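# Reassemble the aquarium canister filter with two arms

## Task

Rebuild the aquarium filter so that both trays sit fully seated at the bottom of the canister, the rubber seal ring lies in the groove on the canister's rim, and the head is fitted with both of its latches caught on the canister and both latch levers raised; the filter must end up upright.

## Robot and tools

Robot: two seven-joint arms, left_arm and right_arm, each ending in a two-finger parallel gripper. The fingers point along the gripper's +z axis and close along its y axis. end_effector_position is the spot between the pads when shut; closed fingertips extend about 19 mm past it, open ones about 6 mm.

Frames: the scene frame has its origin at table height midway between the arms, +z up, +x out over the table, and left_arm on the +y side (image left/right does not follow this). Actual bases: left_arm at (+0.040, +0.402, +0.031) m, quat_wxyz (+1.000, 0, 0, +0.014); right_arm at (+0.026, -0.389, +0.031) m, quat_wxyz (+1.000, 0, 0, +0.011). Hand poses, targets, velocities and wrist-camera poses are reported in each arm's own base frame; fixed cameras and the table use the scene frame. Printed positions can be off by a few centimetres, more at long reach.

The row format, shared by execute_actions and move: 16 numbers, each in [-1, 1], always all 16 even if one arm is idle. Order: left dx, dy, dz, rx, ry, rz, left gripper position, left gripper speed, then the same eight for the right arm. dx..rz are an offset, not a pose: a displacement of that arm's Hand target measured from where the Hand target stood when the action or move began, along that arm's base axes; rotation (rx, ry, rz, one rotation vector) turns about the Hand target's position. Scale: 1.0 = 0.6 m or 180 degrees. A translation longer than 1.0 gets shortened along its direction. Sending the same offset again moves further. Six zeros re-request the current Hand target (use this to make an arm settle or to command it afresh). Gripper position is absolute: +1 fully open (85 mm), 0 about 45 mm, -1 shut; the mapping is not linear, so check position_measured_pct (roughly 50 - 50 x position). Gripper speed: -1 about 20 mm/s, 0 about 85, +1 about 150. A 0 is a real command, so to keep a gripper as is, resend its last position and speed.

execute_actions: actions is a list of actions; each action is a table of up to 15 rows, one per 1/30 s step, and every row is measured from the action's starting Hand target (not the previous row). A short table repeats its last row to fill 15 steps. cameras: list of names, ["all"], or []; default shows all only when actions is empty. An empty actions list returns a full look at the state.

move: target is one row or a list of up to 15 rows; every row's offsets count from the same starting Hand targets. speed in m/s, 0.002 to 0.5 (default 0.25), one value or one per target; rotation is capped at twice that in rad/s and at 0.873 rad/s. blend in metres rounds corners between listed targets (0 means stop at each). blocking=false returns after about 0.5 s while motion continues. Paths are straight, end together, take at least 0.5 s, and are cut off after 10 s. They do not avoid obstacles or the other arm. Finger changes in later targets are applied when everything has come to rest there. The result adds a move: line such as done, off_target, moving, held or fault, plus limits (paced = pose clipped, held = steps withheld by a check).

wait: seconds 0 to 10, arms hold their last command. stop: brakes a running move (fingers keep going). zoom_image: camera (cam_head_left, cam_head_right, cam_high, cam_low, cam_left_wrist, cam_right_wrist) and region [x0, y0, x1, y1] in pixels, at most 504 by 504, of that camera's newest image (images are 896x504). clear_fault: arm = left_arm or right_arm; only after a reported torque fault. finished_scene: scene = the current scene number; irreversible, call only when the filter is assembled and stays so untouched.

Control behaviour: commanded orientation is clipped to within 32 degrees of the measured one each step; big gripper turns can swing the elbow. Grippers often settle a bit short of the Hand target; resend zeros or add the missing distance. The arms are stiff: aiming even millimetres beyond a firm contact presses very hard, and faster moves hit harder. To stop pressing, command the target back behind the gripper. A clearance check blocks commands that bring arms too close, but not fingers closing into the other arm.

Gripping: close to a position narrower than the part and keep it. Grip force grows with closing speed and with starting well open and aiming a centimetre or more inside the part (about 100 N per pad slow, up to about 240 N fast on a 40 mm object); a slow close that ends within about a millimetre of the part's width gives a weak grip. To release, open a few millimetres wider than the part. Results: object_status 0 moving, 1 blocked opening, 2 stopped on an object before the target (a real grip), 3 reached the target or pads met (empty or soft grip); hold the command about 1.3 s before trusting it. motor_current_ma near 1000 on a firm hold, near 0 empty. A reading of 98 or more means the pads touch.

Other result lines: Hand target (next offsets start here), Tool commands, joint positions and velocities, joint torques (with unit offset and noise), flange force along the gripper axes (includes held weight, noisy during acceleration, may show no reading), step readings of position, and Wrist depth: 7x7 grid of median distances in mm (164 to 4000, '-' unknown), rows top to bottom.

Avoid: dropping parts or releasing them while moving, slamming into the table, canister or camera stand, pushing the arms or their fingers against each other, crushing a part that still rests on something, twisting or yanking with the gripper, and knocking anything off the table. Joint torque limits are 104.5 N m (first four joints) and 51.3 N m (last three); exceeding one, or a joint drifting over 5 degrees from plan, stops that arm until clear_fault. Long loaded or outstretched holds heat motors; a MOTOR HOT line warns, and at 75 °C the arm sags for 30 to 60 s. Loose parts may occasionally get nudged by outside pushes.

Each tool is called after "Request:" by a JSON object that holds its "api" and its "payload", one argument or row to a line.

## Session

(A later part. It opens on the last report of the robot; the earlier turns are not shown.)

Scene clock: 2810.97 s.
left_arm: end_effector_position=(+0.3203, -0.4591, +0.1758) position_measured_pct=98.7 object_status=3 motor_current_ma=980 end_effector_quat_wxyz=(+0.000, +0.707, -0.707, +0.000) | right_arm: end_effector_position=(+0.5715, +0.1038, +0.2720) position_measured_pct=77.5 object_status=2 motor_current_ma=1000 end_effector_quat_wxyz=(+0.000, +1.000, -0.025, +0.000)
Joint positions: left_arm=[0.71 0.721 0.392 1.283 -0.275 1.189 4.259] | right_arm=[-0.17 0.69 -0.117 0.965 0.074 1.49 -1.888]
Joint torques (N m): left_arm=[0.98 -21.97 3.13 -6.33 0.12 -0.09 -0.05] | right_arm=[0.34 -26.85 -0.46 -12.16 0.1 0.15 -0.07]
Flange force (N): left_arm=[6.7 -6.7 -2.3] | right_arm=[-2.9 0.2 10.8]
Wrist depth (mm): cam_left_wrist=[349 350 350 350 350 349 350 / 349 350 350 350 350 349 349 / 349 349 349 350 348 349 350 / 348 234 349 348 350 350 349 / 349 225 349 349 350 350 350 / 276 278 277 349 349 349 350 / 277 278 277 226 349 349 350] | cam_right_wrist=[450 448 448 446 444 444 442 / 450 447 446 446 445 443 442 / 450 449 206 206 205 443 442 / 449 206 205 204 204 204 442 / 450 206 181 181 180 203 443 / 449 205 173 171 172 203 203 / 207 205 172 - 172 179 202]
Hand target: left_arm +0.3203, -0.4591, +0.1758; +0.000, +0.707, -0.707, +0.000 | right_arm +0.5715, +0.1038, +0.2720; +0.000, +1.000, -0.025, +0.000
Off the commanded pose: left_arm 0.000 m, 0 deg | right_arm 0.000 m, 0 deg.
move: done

Request:
{"api": "move", "payload": {
  "target": [0.109,0.1685,0.2069,0,0,0,-1,-1,0,0,0,0,0,0,-0.85,-1],
  "speed": 0.15,
  "cameras": ["cam_left_wrist","cam_low"]
}}

Request:
{"api": "zoom_image", "payload": {
  "camera": "cam_left_wrist",
  "region": [200, 0, 700, 504]
}}

Scene clock: 2818.53 s.
left_arm: end_effector_position=(+0.3857, -0.3581, +0.2999) position_measured_pct=98.7 object_status=3 motor_current_ma=980 end_effector_quat_wxyz=(+0.000, +0.707, -0.707, +0.000) | right_arm: end_effector_position=(+0.5715, +0.1038, +0.2720) position_measured_pct=77.5 object_status=2 motor_current_ma=1000 end_effector_quat_wxyz=(+0.000, +1.000, -0.025, +0.000)
Joint positions: left_arm=[0.477 0.555 0.416 1.166 -0.215 1.462 4.003] | right_arm=[-0.17 0.69 -0.117 0.965 0.074 1.49 -1.888]
Joint torques (N m): left_arm=[1.05 -19.74 2.63 -7 0.14 0 -0.03] | right_arm=[0.36 -26.81 -0.42 -12.14 0.06 0.17 -0.06]
Flange force (N): left_arm=[4.7 -7.9 -4.6] | right_arm=[-2.9 0.2 10.7]
Wrist depth (mm): cam_left_wrist=[474 474 472 357 474 474 474 / 473 473 474 402 402 473 474 / 471 473 401 402 402 474 473 / 472 474 402 400 400 472 473 / 472 472 402 402 401 474 473 / 471 472 350 402 396 474 473 / 472 472 472 471 471 473 474] | cam_right_wrist=[449 447 446 446 444 443 442 / 449 448 448 446 445 443 442 / 449 448 206 206 205 443 442 / 449 206 205 204 204 204 441 / 450 206 181 181 180 203 441 / 449 205 173 171 172 203 203 / 207 205 173 - 171 179 202]
Hand target: left_arm +0.3857, -0.3580, +0.3000; +0.000, +0.707, -0.707, +0.000 | right_arm +0.5715, +0.1038, +0.2720; +0.000, +1.000, -0.025, +0.000
Off the commanded pose: left_arm 0.000 m, 0 deg | right_arm 0.000 m, 0 deg.
move: done
Images, in order (width x height): cam_low 896x504, cam_left_wrist 896x504.

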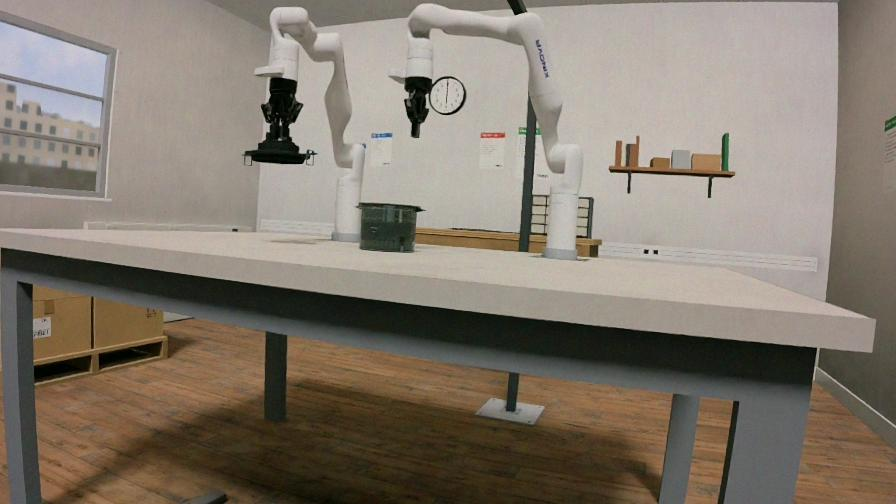

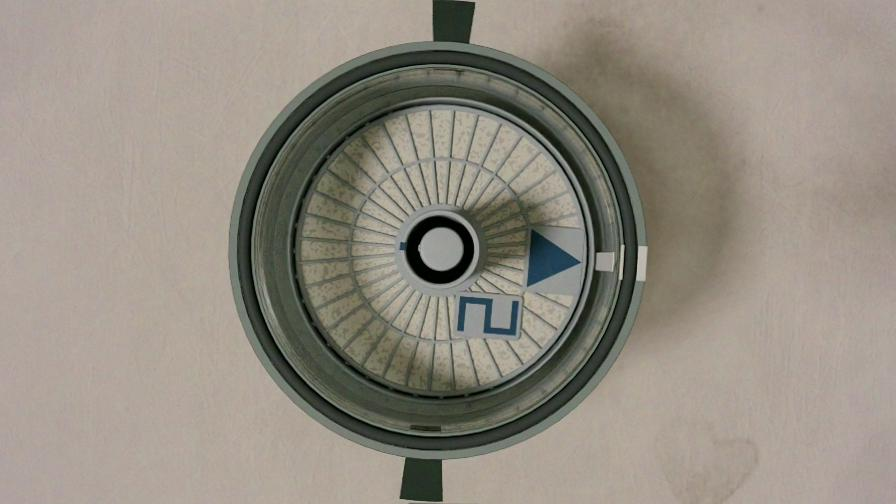

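Scaled by 1.000.

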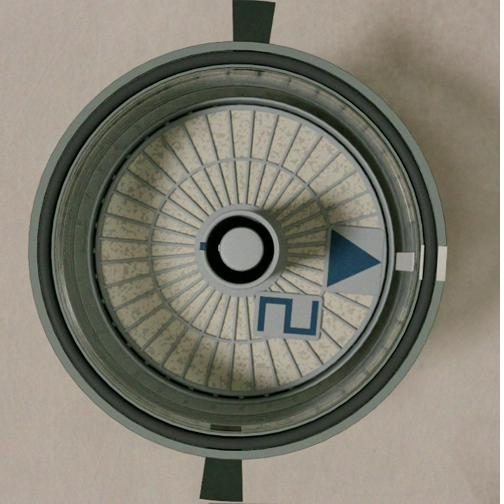

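Request:
{"api": "zoom_image", "payload": {
  "camera": "cam_left_wrist",
  "region": [220, 30, 440, 250]
}}

Request:
{"api": "zoom_image", "payload": {
  "camera": "cam_left_wrist",
  "region": [440, 30, 660, 250]
}}

Request:
{"api": "zoom_image", "payload": {
  "camera": "cam_left_wrist",
  "region": [440, 250, 660, 470]
}}

Request:
{"api": "zoom_image", "payload": {
  "camera": "cam_left_wrist",
  "region": [220, 250, 440, 470]
}}

Scaled by 2.291 from the camera's 896x504 image, which has a finer 1280x720 frame.

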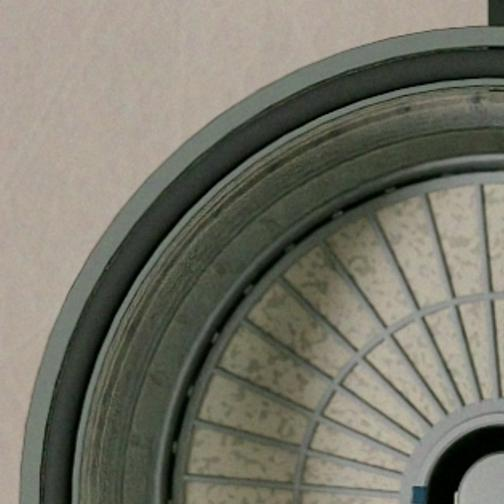

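Scaled by 2.291 from the camera's 896x504 image, which has a finer 1280x720 frame.

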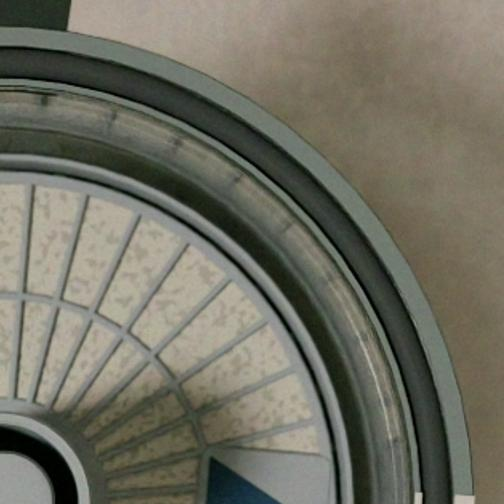

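Scaled by 2.291 from the camera's 896x504 image, which has a finer 1280x720 frame.

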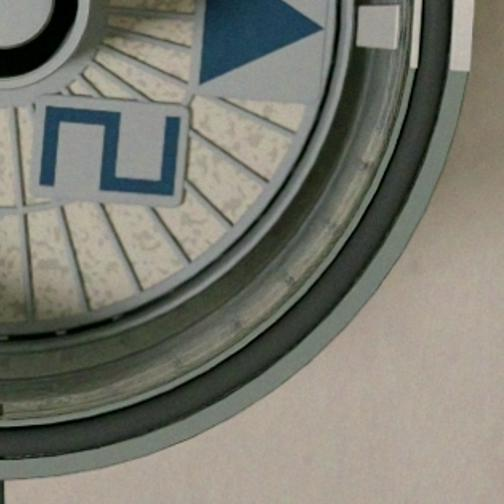

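Scaled by 2.291 from the camera's 896x504 image, which has a finer 1280x720 frame.

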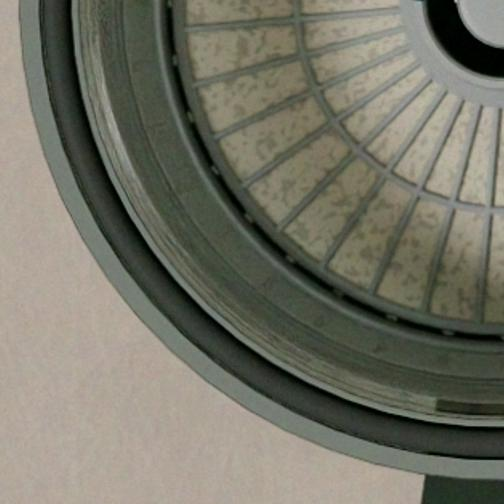

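Request:
{"api": "move", "payload": {
  "target": [
    [0.0097,0.3467,0,0,0,0,-1,-1,0,0,0,0,0,0,-0.85,-1],
    [0.0097,0.25,-0.4,-0.5,0,0,-1,-1,0,0,0,0,0,0,-0.85,-1]
  ],
  "speed": 0.2
}}

Request:
{"api": "move", "payload": {
  "target": [0,0,0,0,0,0,-1,-1,-0.25,0.45,-0.0797,0,0,0,-0.85,-1],
  "speed": 0.15,
  "cameras": ["cam_left_wrist","cam_low","cam_right_wrist","cam_head_left"]
}}

Scene clock: 2855.07 s.
left_arm: end_effector_position=(+0.3916, -0.2080, +0.0600) position_measured_pct=98.7 object_status=3 motor_current_ma=980 end_effector_quat_wxyz=(+0.500, +0.500, -0.500, +0.500) | right_arm: end_effector_position=(+0.5715, +0.1038, +0.2720) position_measured_pct=77.5 object_status=2 motor_current_ma=1000 end_effector_quat_wxyz=(+0.000, +1.000, -0.025, +0.000)
Joint positions: left_arm=[-0.755 1.514 0.595 1.823 0.833 1.007 1.839] | right_arm=[-0.17 0.69 -0.117 0.965 0.074 1.49 -1.888]
Joint torques (N m): left_arm=[1.06 -17.32 8.03 4.76 0.76 2.79 0.04] | right_arm=[0.35 -26.88 -0.42 -12.14 0.08 0.17 -0.08]
Flange force (N): left_arm=[-4.7 -3.7 -3.3] | right_arm=[-2.8 0.2 10.8]
Wrist depth (mm): cam_left_wrist=[3332 3349 3282 3219 3219 3234 743 / 3282 575 578 3315 3250 3203 759 / 3266 3349 3250 3234 3282 3203 3234 / 3282 3366 3203 3250 3315 3203 3266 / 3282 3219 420 426 2987 3157 3203 / 819 841 851 342 895 920 832 / 528 574 306 288 309 612 580] | cam_right_wrist=[449 449 446 446 446 444 442 / 449 446 447 445 445 444 443 / 450 448 206 205 205 443 442 / 450 206 206 205 204 204 442 / 449 206 181 181 180 203 442 / 449 205 173 171 172 203 203 / 207 205 173 - 171 179 202]
Hand target: left_arm +0.3916, -0.2080, +0.0600; +0.500, +0.500, -0.500, +0.500 | right_arm +0.5715, +0.1038, +0.2720; +0.000, +1.000, -0.025, +0.000
Off the commanded pose: left_arm 0.000 m, 0 deg | right_arm 0.000 m, 0 deg.
move: done

Scene clock: 2857.60 s.
left_arm: end_effector_position=(+0.3916, -0.2080, +0.0600) position_measured_pct=98.7 object_status=3 motor_current_ma=980 end_effector_quat_wxyz=(+0.500, +0.500, -0.500, +0.500) | right_arm: end_effector_position=(+0.4215, +0.3738, +0.2242) position_measured_pct=77.5 object_status=2 motor_current_ma=1000 end_effector_quat_wxyz=(+0.000, +1.000, -0.025, +0.000)
Joint positions: left_arm=[-0.755 1.514 0.594 1.823 0.833 1.007 1.839] | right_arm=[-0.689 0.667 -0.158 1.164 0.1 1.318 -2.459]
Joint torques (N m): left_arm=[0.96 -17.12 8.03 4.87 0.76 2.9 -0.04] | right_arm=[0.27 -26.12 -0.78 -11.97 0.08 0.18 -0.1]
Flange force (N): left_arm=[-4.5 -4.2 -3.2] | right_arm=[-2.4 2.0 10.9]
Wrist depth (mm): cam_left_wrist=[3332 3366 3299 322 351 3299 722 / 3315 3332 313 258 287 3203 3203 / 3366 3299 315 288 304 3234 3172 / 3234 3282 3234 3250 3142 3266 3234 / 3203 3203 420 425 2921 3234 3128 / 818 836 852 343 898 921 831 / 527 574 307 287 309 616 581] | cam_right_wrist=[401 400 399 398 398 395 396 / 401 399 399 398 397 397 395 / 401 400 206 206 205 397 395 / 400 206 205 204 204 204 395 / 400 206 181 181 180 203 394 / 400 205 173 171 172 203 203 / 207 205 173 - 172 179 202]
Hand target: left_arm +0.3916, -0.2080, +0.0600; +0.500, +0.500, -0.500, +0.500 | right_arm +0.4215, +0.3738, +0.2242; +0.000, +1.000, -0.025, +0.000
Off the commanded pose: left_arm 0.000 m, 0 deg | right_arm 0.000 m, 0 deg.
move: done
Images, in order (width x height): cam_head_left 896x504, cam_low 896x504, cam_left_wrist 896x504, cam_right_wrist 896x504.

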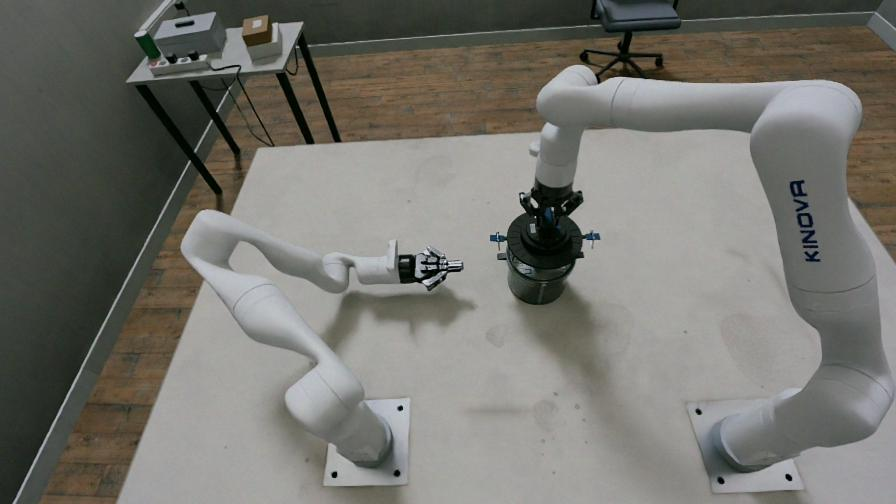

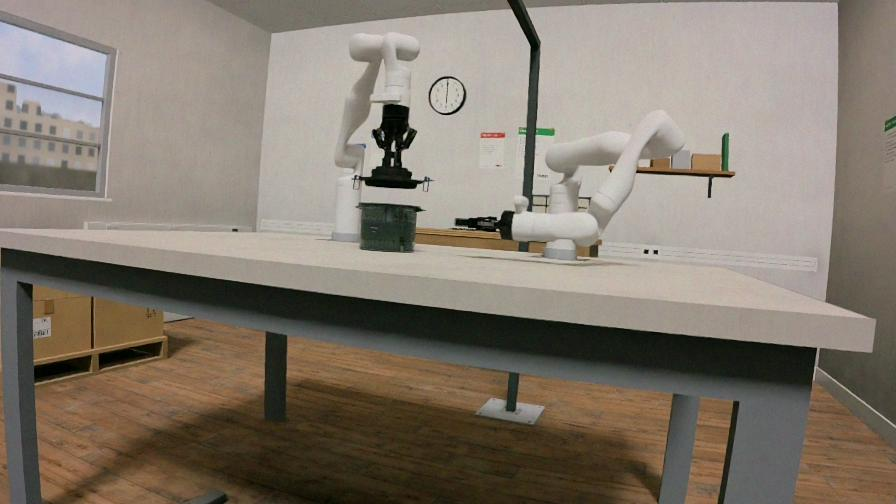

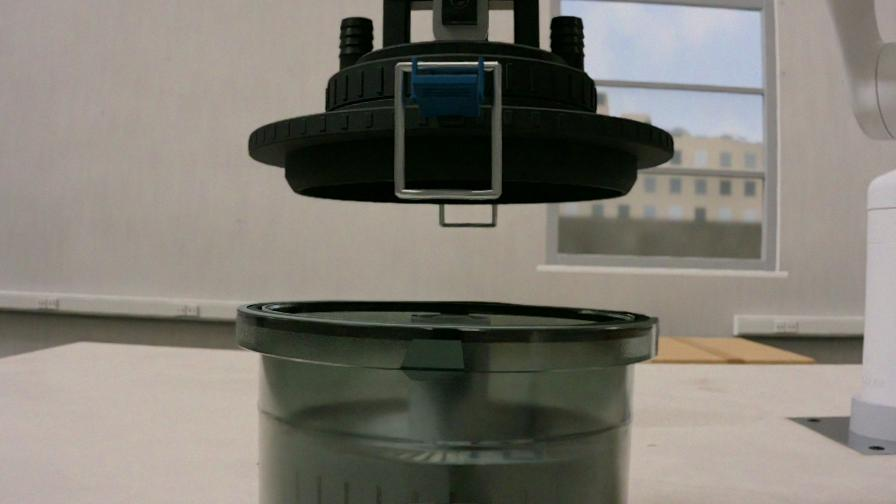

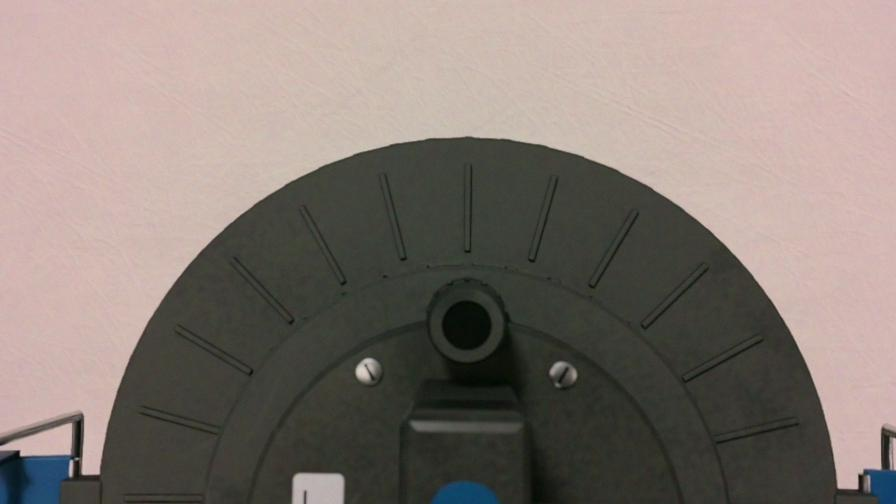

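Request:
{"api": "move", "payload": {
  "target": [0,0,0,0,0,0,-1,-1,0.0092,0.0015,-0.03,0,0,0,-0.85,-1],
  "speed": 0.08,
  "cameras": ["cam_left_wrist","cam_low","cam_head_right","cam_head_left","cam_high"]
}}

Request:
{"api": "zoom_image", "payload": {
  "camera": "cam_left_wrist",
  "region": [210, 0, 714, 420]
}}

Request:
{"api": "zoom_image", "payload": {
  "camera": "cam_low",
  "region": [320, 150, 460, 260]
}}

Request:
{"api": "zoom_image", "payload": {
  "camera": "cam_head_left",
  "region": [470, 180, 620, 310]
}}

Scene clock: 2894.97 s.
left_arm: end_effector_position=(+0.3916, -0.2080, +0.0600) position_measured_pct=98.7 object_status=3 motor_current_ma=980 end_effector_quat_wxyz=(+0.500, +0.500, -0.500, +0.500) | right_arm: end_effector_position=(+0.4270, +0.3747, +0.2063) position_measured_pct=77.5 object_status=2 motor_current_ma=1000 end_effector_quat_wxyz=(+0.000, +1.000, -0.025, +0.000)
Joint positions: left_arm=[-0.755 1.514 0.594 1.823 0.833 1.007 1.839] | right_arm=[-0.684 0.691 -0.156 1.178 0.104 1.28 -2.456]
Joint torques (N m): left_arm=[0.95 -17.06 8.06 4.83 0.75 2.86 -0.01] | right_arm=[0.38 -25.99 -0.8 -11.78 0.11 0.29 -0.1]
Flange force (N): left_arm=[-4.3 -4.1 -3.3] | right_arm=[-3.3 2.6 10.6]
Wrist depth (mm): cam_left_wrist=[3400 3383 3299 341 3188 3128 718 / 3332 3266 351 306 346 3282 3157 / 3366 3203 287 273 284 3172 3203 / 3282 3332 3282 289 3203 3188 3203 / 3266 3219 420 424 2973 3299 3203 / 811 845 852 342 896 921 839 / 526 573 307 288 309 616 584] | cam_right_wrist=[383 383 381 380 380 378 378 / 382 382 382 381 380 379 378 / 383 383 206 205 205 379 378 / 383 206 206 204 204 204 378 / 382 206 181 181 180 203 378 / 383 205 173 171 172 203 203 / 206 205 173 - 171 179 202]
Hand target: left_arm +0.3916, -0.2080, +0.0600; +0.500, +0.500, -0.500, +0.500 | right_arm +0.4270, +0.3747, +0.2062; +0.000, +1.000, -0.025, +0.000
Off the commanded pose: left_arm 0.000 m, 0 deg | right_arm 0.000 m, 0 deg.
move: done
Images, in order (width x height): cam_head_left 896x504, cam_head_right 896x504, cam_high 896x504, cam_low 896x504, cam_left_wrist 896x504.

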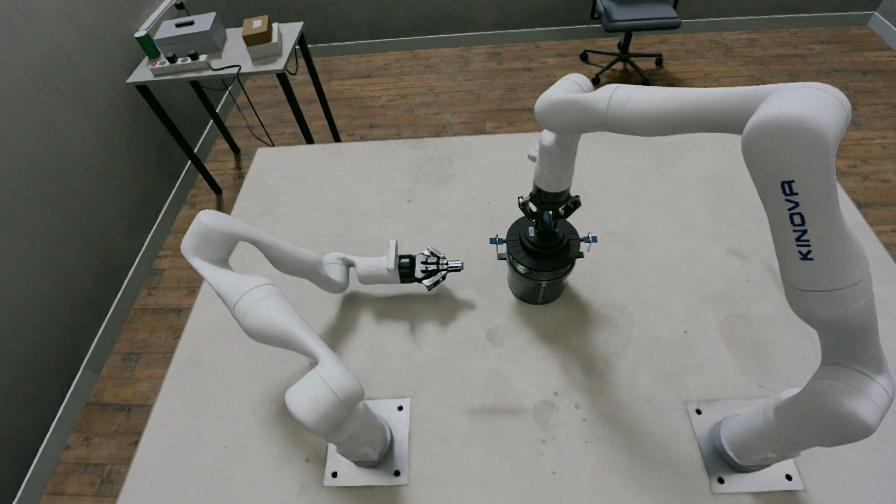

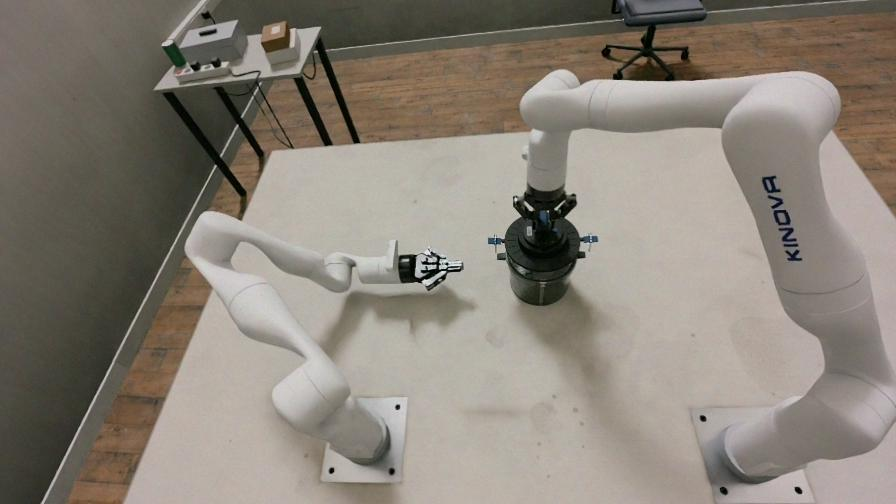

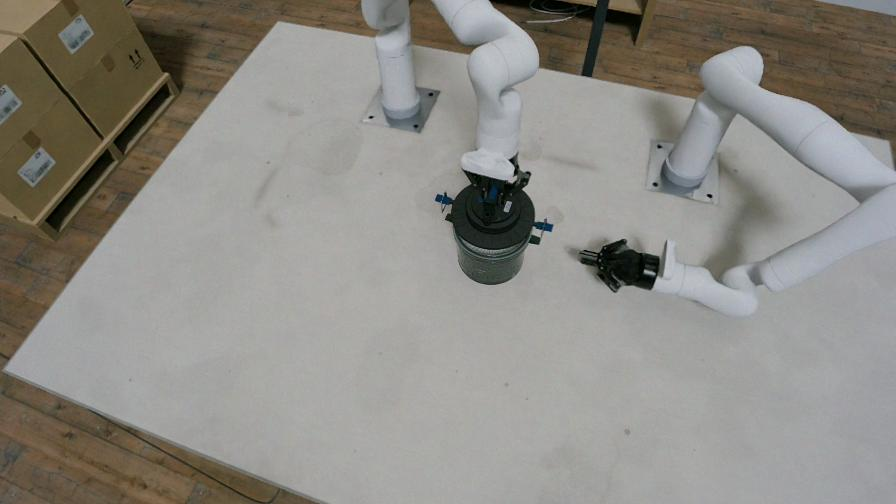

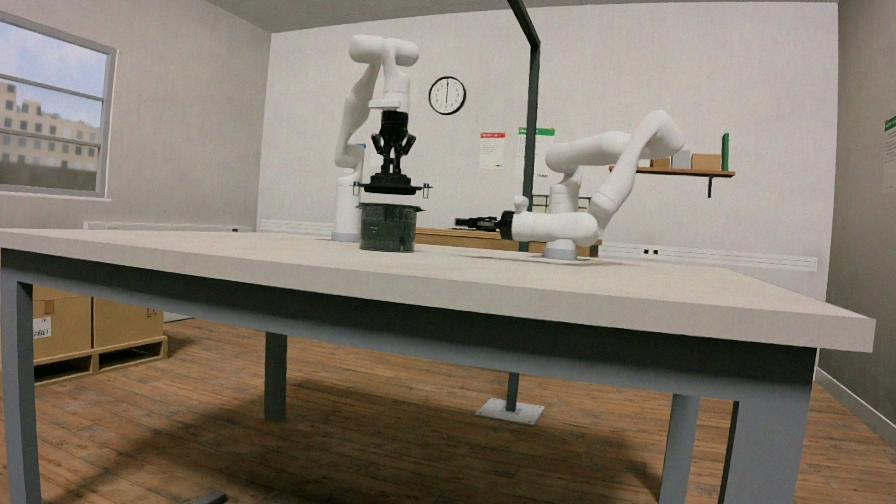

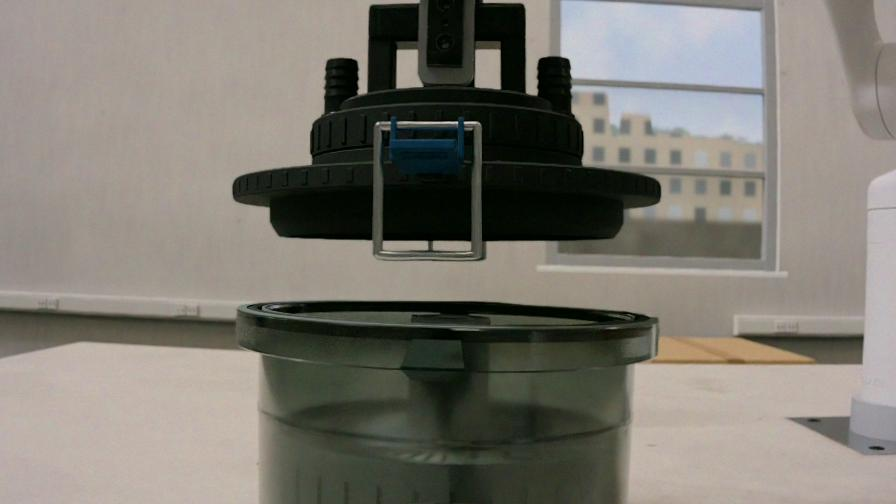

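Scaled by 1.000.

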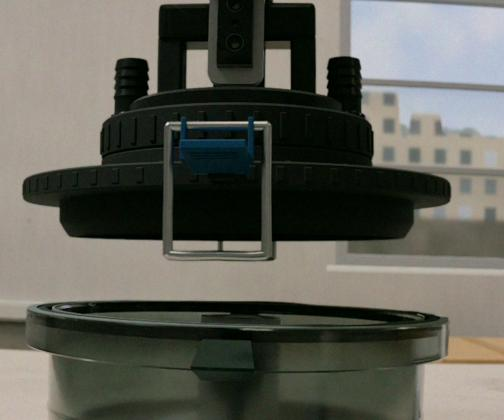

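Scaled by 3.600 from the camera's 896x504 image, which has a finer 1280x720 frame.

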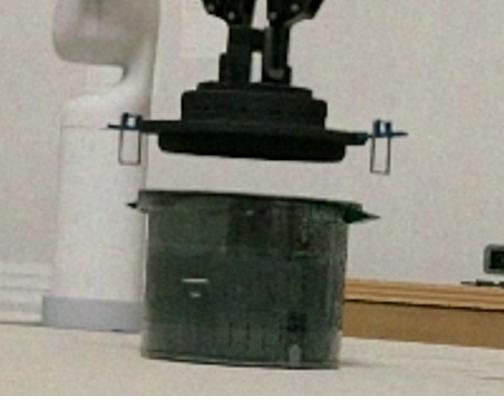

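Scaled by 3.360 from the camera's 896x504 image, which has a finer 1280x720 frame.

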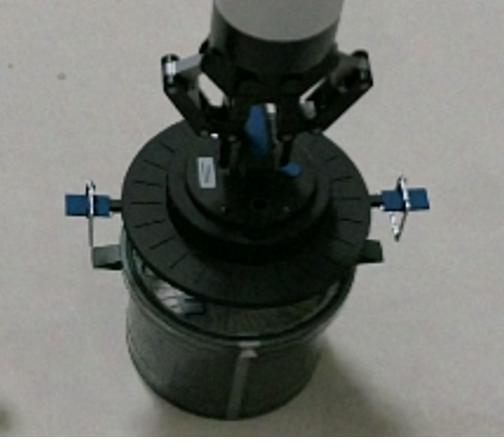

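Request:
{"api": "move", "payload": {
  "target": [0,0,0,0,0,0,-1,-1,0,0,-0.04367,0,0,0,-0.85,-1],
  "speed": 0.03,
  "cameras": ["cam_left_wrist","cam_low"]
}}

Request:
{"api": "zoom_image", "payload": {
  "camera": "cam_low",
  "region": [320, 150, 460, 260]
}}

Scene clock: 2905.73 s.
left_arm: end_effector_position=(+0.3916, -0.2080, +0.0600) position_measured_pct=98.7 object_status=3 motor_current_ma=980 end_effector_quat_wxyz=(+0.500, +0.500, -0.500, +0.500) | right_arm: end_effector_position=(+0.4270, +0.3747, +0.1800) position_measured_pct=77.5 object_status=2 motor_current_ma=1000 end_effector_quat_wxyz=(+0.000, +1.000, -0.025, +0.000)
Joint positions: left_arm=[-0.755 1.514 0.594 1.823 0.833 1.007 1.839] | right_arm=[-0.683 0.713 -0.156 1.224 0.108 1.212 -2.461]
Joint torques (N m): left_arm=[0.97 -17.1 8.03 4.84 0.77 2.88 -0.04] | right_arm=[0.38 -26.53 -0.86 -11.5 0.1 0.13 -0.07]
Flange force (N): left_arm=[-4.4 -4.1 -3.3] | right_arm=[-2.3 1.5 10.3]
Wrist depth (mm): cam_left_wrist=[3282 3299 3315 347 3219 3299 721 / 3349 3315 3332 341 3234 3282 3282 / 3250 3299 344 306 346 3219 3234 / 3349 3219 301 285 300 3157 3188 / 3234 3234 300 276 301 3266 3113 / 813 838 846 342 891 918 836 / 526 571 306 288 309 614 582] | cam_right_wrist=[357 356 355 354 353 353 352 / 356 356 355 354 353 352 351 / 357 356 206 205 205 352 352 / 357 206 206 204 204 204 351 / 356 206 181 181 180 203 352 / 356 205 173 171 172 203 203 / 207 205 173 - 172 179 202]
Hand target: left_arm +0.3916, -0.2080, +0.0600; +0.500, +0.500, -0.500, +0.500 | right_arm +0.4270, +0.3747, +0.1800; +0.000, +1.000, -0.025, +0.000
Off the commanded pose: left_arm 0.000 m, 0 deg | right_arm 0.000 m, 0 deg.
move: done
Images, in order (width x height): cam_low 896x504, cam_left_wrist 896x504.

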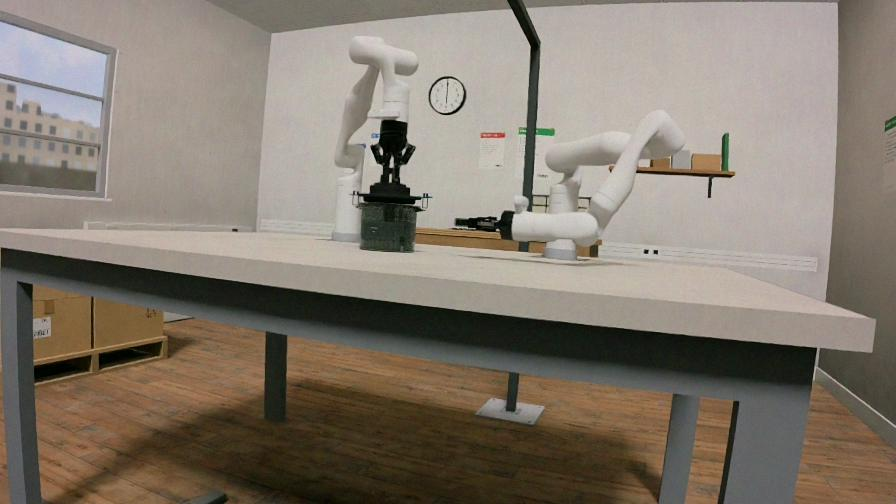

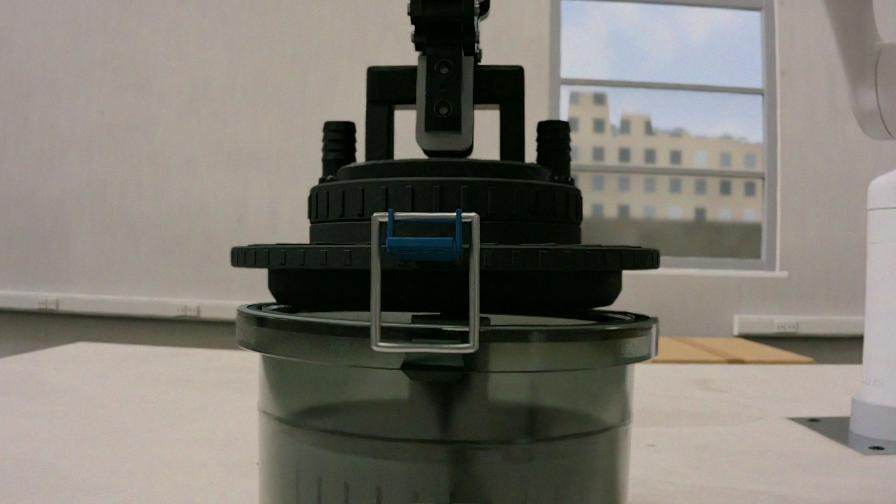

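Scaled by 3.600 from the camera's 896x504 image, which has a finer 1280x720 frame.

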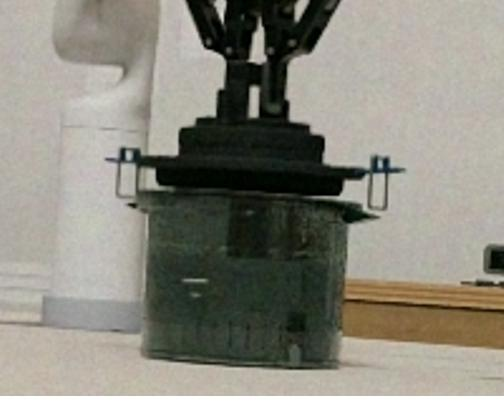

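Request:
{"api": "move", "payload": {
  "target": [0,0,0,0,0,0,-1,-1,0,0,-0.00667,0,0,0,-0.85,-1],
  "speed": 0.015
}}

Request:
{"api": "move", "payload": {
  "target": [0,0,0,0,0,0,-1,-1,0,0,-0.00667,0,0,0,-0.85,-1],
  "speed": 0.015,
  "cameras": ["cam_left_wrist","cam_low"]
}}

Scene clock: 2914.20 s.
left_arm: end_effector_position=(+0.3916, -0.2080, +0.0600) position_measured_pct=98.7 object_status=3 motor_current_ma=980 end_effector_quat_wxyz=(+0.500, +0.500, -0.500, +0.500) | right_arm: end_effector_position=(+0.4270, +0.3747, +0.1760) position_measured_pct=77.5 object_status=2 motor_current_ma=1000 end_effector_quat_wxyz=(+0.000, +1.000, -0.025, +0.000)
Joint positions: left_arm=[-0.755 1.514 0.594 1.823 0.833 1.007 1.839] | right_arm=[-0.683 0.717 -0.155 1.231 0.109 1.202 -2.461]
Joint torques (N m): left_arm=[0.96 -17.08 8.05 4.86 0.76 2.87 -0.02] | right_arm=[0.4 -26.61 -0.79 -11.48 0.12 0.29 -0.06]
Flange force (N): left_arm=[-4.4 -4.2 -3.3] | right_arm=[-2.6 1.7 10.8]
Wrist depth (mm): cam_left_wrist=[3299 3266 3250 368 3266 3234 721 / 3299 3315 3332 341 3282 3282 3219 / 3266 3366 351 315 348 3332 3299 / 3282 3234 292 277 286 3234 3142 / 3299 3250 295 285 297 3219 3234 / 814 848 851 341 895 920 841 / 527 574 305 287 309 616 583] | cam_right_wrist=[353 353 352 351 349 349 347 / 353 352 352 350 349 348 347 / 352 352 206 205 205 348 348 / 353 207 206 204 204 204 348 / 352 206 181 181 180 203 347 / 352 205 173 171 172 203 203 / 206 205 173 - 172 179 202]
Hand target: left_arm +0.3916, -0.2080, +0.0600; +0.500, +0.500, -0.500, +0.500 | right_arm +0.4270, +0.3747, +0.1760; +0.000, +1.000, -0.025, +0.000
Off the commanded pose: left_arm 0.000 m, 0 deg | right_arm 0.000 m, 0 deg.
move: done

Scene clock: 2914.90 s.
left_arm: end_effector_position=(+0.3916, -0.2080, +0.0600) position_measured_pct=98.7 object_status=3 motor_current_ma=980 end_effector_quat_wxyz=(+0.500, +0.500, -0.500, +0.500) | right_arm: end_effector_position=(+0.4270, +0.3748, +0.1721) position_measured_pct=77.5 object_status=2 motor_current_ma=1000 end_effector_quat_wxyz=(+0.000, +1.000, -0.025, +0.000)
Joint positions: left_arm=[-0.755 1.514 0.594 1.823 0.833 1.007 1.839] | right_arm=[-0.683 0.721 -0.155 1.237 0.11 1.191 -2.462]
Joint torques (N m): left_arm=[0.98 -17.1 8.01 4.86 0.79 2.89 -0.01] | right_arm=[2.01 -23.48 0.69 -10.86 0.92 -0.73 0]
Flange force (N): left_arm=[-4.4 -4.1 -3.3] | right_arm=[-6.3 1.2 4.0]
Wrist depth (mm): cam_left_wrist=[3366 3332 3266 3282 3188 3234 724 / 3299 3266 3266 341 3219 3219 745 / 3332 3188 352 315 350 3266 3400 / 3282 3234 314 303 311 3203 3299 / 3332 3282 293 275 291 3266 3203 / 814 844 853 341 898 918 841 / 526 571 306 287 309 614 581] | cam_right_wrist=[348 348 348 347 346 344 344 / 349 348 347 347 346 345 344 / 349 348 206 205 205 344 343 / 348 207 205 204 204 204 344 / 348 205 181 181 180 203 343 / 349 205 173 171 172 203 203 / 206 205 172 - 172 179 202]
Hand target: left_arm +0.3916, -0.2080, +0.0600; +0.500, +0.500, -0.500, +0.500 | right_arm +0.4270, +0.3747, +0.1720; +0.000, +1.000, -0.025, +0.000
Off the commanded pose: left_arm 0.000 m, 0 deg | right_arm 0.000 m, 0 deg.
move: done
Images, in order (width x height): cam_low 896x504, cam_left_wrist 896x504.

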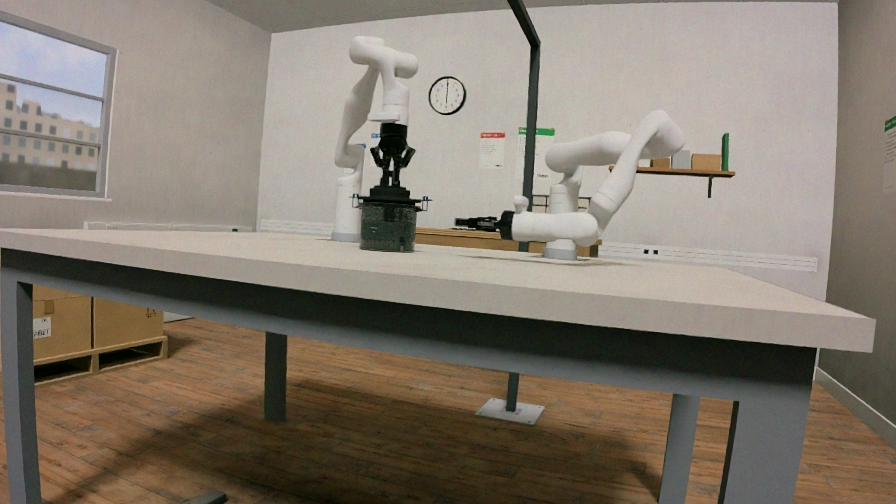

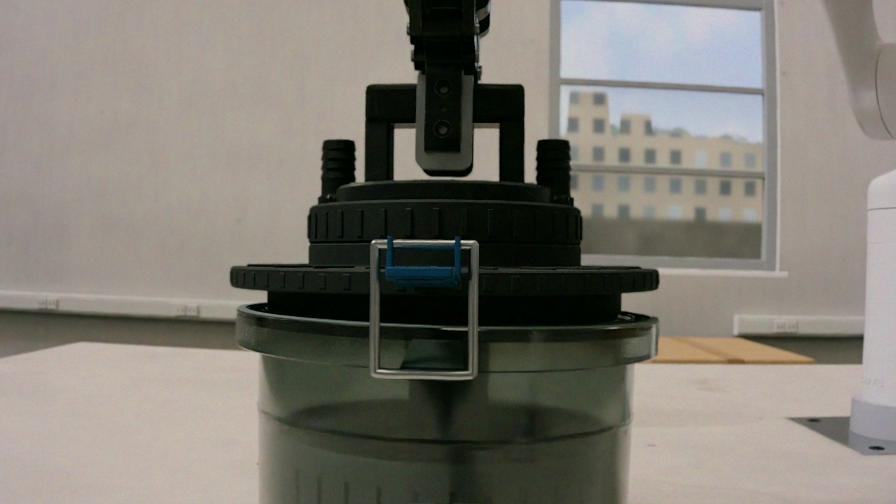

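Request:
{"api": "move", "payload": {
  "target": [0,0,0,0,0,0,-1,-1,-0.00167,0,0,0,0,0,-0.85,-1],
  "speed": 0.01
}}

Scene clock: 2922.57 s.
left_arm: end_effector_position=(+0.3916, -0.2080, +0.0600) position_measured_pct=98.7 object_status=3 motor_current_ma=980 end_effector_quat_wxyz=(+0.500, +0.500, -0.500, +0.500) | right_arm: end_effector_position=(+0.4260, +0.3747, +0.1720) position_measured_pct=77.5 object_status=2 motor_current_ma=1000 end_effector_quat_wxyz=(+0.000, +1.000, -0.025, +0.000)
Joint positions: left_arm=[-0.755 1.514 0.594 1.823 0.833 1.007 1.839] | right_arm=[-0.684 0.719 -0.155 1.241 0.11 1.19 -2.463]
Joint torques (N m): left_arm=[0.94 -17.13 8.01 4.86 0.74 2.87 -0.03] | right_arm=[0.38 -26.45 -0.84 -11.28 0.1 0.17 -0.09]
Flange force (N): left_arm=[-4.5 -4.2 -3.2] | right_arm=[-2.0 1.3 10.1]
Wrist depth (mm): cam_left_wrist=[3234 3282 3299 3250 3315 3203 720 / 3282 3282 3349 341 3266 3299 3250 / 3349 3266 3250 315 354 3157 3250 / 3266 3282 310 303 311 3282 3299 / 3366 3234 287 275 290 3250 3234 / 817 844 851 341 889 920 838 / 527 573 307 288 308 616 583] | cam_right_wrist=[348 348 347 346 346 344 344 / 348 348 347 346 345 344 343 / 349 348 206 205 205 344 344 / 349 207 206 204 204 204 344 / 349 206 181 181 180 203 344 / 349 205 173 171 172 203 203 / 206 205 173 - 171 179 202]
Hand target: left_arm +0.3916, -0.2080, +0.0600; +0.500, +0.500, -0.500, +0.500 | right_arm +0.4260, +0.3747, +0.1720; +0.000, +1.000, -0.025, +0.000
Off the commanded pose: left_arm 0.000 m, 0 deg | right_arm 0.000 m, 0 deg.
move: done

Request:
{"api": "move", "payload": {
  "target": [0,0,0,0,0,0,-1,-1,-0.0008,0,-0.00417,0,0,0,-0.85,-1],
  "speed": 0.01
}}

Request:
{"api": "move", "payload": {
  "target": [0,0,0,0,0,0,-1,-1,0,0,-0.0025,0,0,0,-0.85,-1],
  "speed": 0.01
}}

Scene clock: 2927.73 s.
left_arm: end_effector_position=(+0.3916, -0.2080, +0.0600) position_measured_pct=98.7 object_status=3 motor_current_ma=980 end_effector_quat_wxyz=(+0.500, +0.500, -0.500, +0.500) | right_arm: end_effector_position=(+0.4255, +0.3747, +0.1695) position_measured_pct=77.5 object_status=2 motor_current_ma=1000 end_effector_quat_wxyz=(+0.000, +1.000, -0.025, +0.000)
Joint positions: left_arm=[-0.755 1.514 0.594 1.823 0.833 1.007 1.839] | right_arm=[-0.684 0.721 -0.155 1.246 0.11 1.183 -2.464]
Joint torques (N m): left_arm=[0.98 -17.15 8.02 4.89 0.79 2.9 -0.03] | right_arm=[1.21 -26.21 0.04 -10.87 0.59 0.42 -0.09]
Flange force (N): left_arm=[-4.6 -4.2 -3.3] | right_arm=[-2.6 -0.2 9.7]
Wrist depth (mm): cam_left_wrist=[3366 3266 3332 334 3203 3250 723 / 3282 3332 3332 340 3219 3282 3142 / 3266 3282 3332 318 347 3250 3266 / 3332 3315 314 301 310 3282 3188 / 3282 3234 288 276 291 3219 3203 / 814 842 844 341 900 922 838 / 529 577 307 287 309 613 582] | cam_right_wrist=[346 346 344 344 343 342 342 / 346 345 344 344 342 342 341 / 346 345 206 205 205 342 341 / 346 206 206 205 204 204 341 / 345 206 181 181 180 203 341 / 346 205 173 171 172 203 203 / 206 205 173 - 172 179 202]
Hand target: left_arm +0.3916, -0.2080, +0.0600; +0.500, +0.500, -0.500, +0.500 | right_arm +0.4255, +0.3747, +0.1695; +0.000, +1.000, -0.025, +0.000
Off the commanded pose: left_arm 0.000 m, 0 deg | right_arm 0.000 m, 0 deg.
move: done

Scene clock: 2928.43 s.
left_arm: end_effector_position=(+0.3916, -0.2080, +0.0600) position_measured_pct=98.7 object_status=3 motor_current_ma=980 end_effector_quat_wxyz=(+0.500, +0.500, -0.500, +0.500) | right_arm: end_effector_position=(+0.4255, +0.3747, +0.1680) position_measured_pct=77.5 object_status=2 motor_current_ma=1000 end_effector_quat_wxyz=(+0.000, +1.000, -0.025, +0.000)
Joint positions: left_arm=[-0.755 1.514 0.594 1.823 0.833 1.007 1.839] | right_arm=[-0.684 0.722 -0.155 1.248 0.111 1.179 -2.465]
Joint torques (N m): left_arm=[0.95 -17.09 8.05 4.87 0.76 2.88 -0.02] | right_arm=[1.21 -25.92 -0.06 -10.6 0.53 0.47 -0.06]
Flange force (N): left_arm=[-4.4 -4.2 -3.3] | right_arm=[-2.4 -0.5 9.2]
Wrist depth (mm): cam_left_wrist=[3250 3266 3266 334 3250 3234 725 / 3383 3383 3282 345 3172 3157 742 / 3349 3219 3400 335 354 3203 3203 / 3366 3366 314 301 317 3234 3250 / 3282 3234 292 277 291 3332 3157 / 819 845 847 342 894 921 840 / 529 574 306 288 309 611 581] | cam_right_wrist=[344 344 343 342 342 340 340 / 345 345 342 342 341 341 340 / 344 344 206 205 205 341 339 / 344 207 206 204 204 204 339 / 345 206 181 181 180 203 340 / 344 205 173 171 172 203 203 / 206 205 173 - 171 179 202]
Hand target: left_arm +0.3916, -0.2080, +0.0600; +0.500, +0.500, -0.500, +0.500 | right_arm +0.4255, +0.3747, +0.1680; +0.000, +1.000, -0.025, +0.000
Off the commanded pose: left_arm 0.000 m, 0 deg | right_arm 0.000 m, 0 deg.
move: done

Request:
{"api": "move", "payload": {
  "target": [0,0,0,0,0,0,-1,-1,0,0.0012,-0.0025,0,0,0,-0.85,-1],
  "speed": 0.01
}}

Request:
{"api": "move", "payload": {
  "target": [0,0,0,0,0,0,-1,-1,0,0,-0.0017,0,0,0,-0.85,-1],
  "speed": 0.01
}}

Scene clock: 2933.37 s.
left_arm: end_effector_position=(+0.3916, -0.2080, +0.0600) position_measured_pct=98.7 object_status=3 motor_current_ma=980 end_effector_quat_wxyz=(+0.500, +0.500, -0.500, +0.500) | right_arm: end_effector_position=(+0.4255, +0.3754, +0.1665) position_measured_pct=77.5 object_status=2 motor_current_ma=1000 end_effector_quat_wxyz=(+0.000, +1.000, -0.025, +0.000)
Joint positions: left_arm=[-0.755 1.514 0.594 1.823 0.833 1.007 1.839] | right_arm=[-0.685 0.725 -0.155 1.249 0.111 1.176 -2.466]
Joint torques (N m): left_arm=[0.98 -17.09 8.04 4.87 0.75 2.86 -0.03] | right_arm=[0.38 -26.52 -0.8 -11.24 0.09 0.19 -0.08]
Flange force (N): left_arm=[-4.4 -4.2 -3.4] | right_arm=[-2.1 1.4 10.2]
Wrist depth (mm): cam_left_wrist=[3315 3282 3349 333 3219 3282 719 / 3400 3349 3299 339 3234 3332 746 / 3282 3299 3315 333 352 3250 3250 / 3299 3299 321 302 317 3266 3234 / 3315 3219 286 271 283 3142 3172 / 810 848 759 341 879 921 835 / 527 572 306 287 310 619 580] | cam_right_wrist=[343 343 342 341 340 339 339 / 343 343 341 341 340 339 339 / 343 342 206 205 205 338 338 / 343 342 206 204 204 204 338 / 343 206 181 181 180 203 337 / 343 205 173 171 172 203 203 / 206 205 172 - 172 179 202]
Hand target: left_arm +0.3916, -0.2080, +0.0600; +0.500, +0.500, -0.500, +0.500 | right_arm +0.4255, +0.3755, +0.1665; +0.000, +1.000, -0.025, +0.000
Off the commanded pose: left_arm 0.000 m, 0 deg | right_arm 0.000 m, 0 deg.
move: done

Scene clock: 2934.07 s.
left_arm: end_effector_position=(+0.3916, -0.2080, +0.0600) position_measured_pct=98.7 object_status=3 motor_current_ma=980 end_effector_quat_wxyz=(+0.500, +0.500, -0.500, +0.500) | right_arm: end_effector_position=(+0.4255, +0.3755, +0.1655) position_measured_pct=77.5 object_status=2 motor_current_ma=1000 end_effector_quat_wxyz=(+0.000, +1.000, -0.025, +0.000)
Joint positions: left_arm=[-0.755 1.514 0.594 1.823 0.833 1.007 1.839] | right_arm=[-0.685 0.726 -0.155 1.25 0.111 1.174 -2.466]
Joint torques (N m): left_arm=[0.97 -17.12 8.05 4.83 0.76 2.87 -0.02] | right_arm=[0.32 -26.56 -0.84 -11.27 0.12 0.13 -0.1]
Flange force (N): left_arm=[-4.4 -4.0 -3.3] | right_arm=[-2.0 1.4 10.1]
Wrist depth (mm): cam_left_wrist=[3315 3299 3299 341 3234 3250 724 / 3266 3299 3299 340 3349 3203 743 / 3299 3282 3299 334 353 3250 3250 / 3366 3400 323 302 318 3299 3299 / 3400 3172 284 271 285 3098 3188 / 816 839 760 339 881 917 836 / 527 571 306 288 309 614 580] | cam_right_wrist=[342 341 341 339 339 338 337 / 342 341 340 339 338 337 337 / 341 342 206 205 205 338 338 / 342 341 206 205 204 204 337 / 342 206 181 181 180 203 337 / 342 205 173 171 172 203 203 / 206 205 173 - 172 179 202]
Hand target: left_arm +0.3916, -0.2080, +0.0600; +0.500, +0.500, -0.500, +0.500 | right_arm +0.4255, +0.3755, +0.1655; +0.000, +1.000, -0.025, +0.000
Off the commanded pose: left_arm 0.000 m, 0 deg | right_arm 0.000 m, 0 deg.
move: done


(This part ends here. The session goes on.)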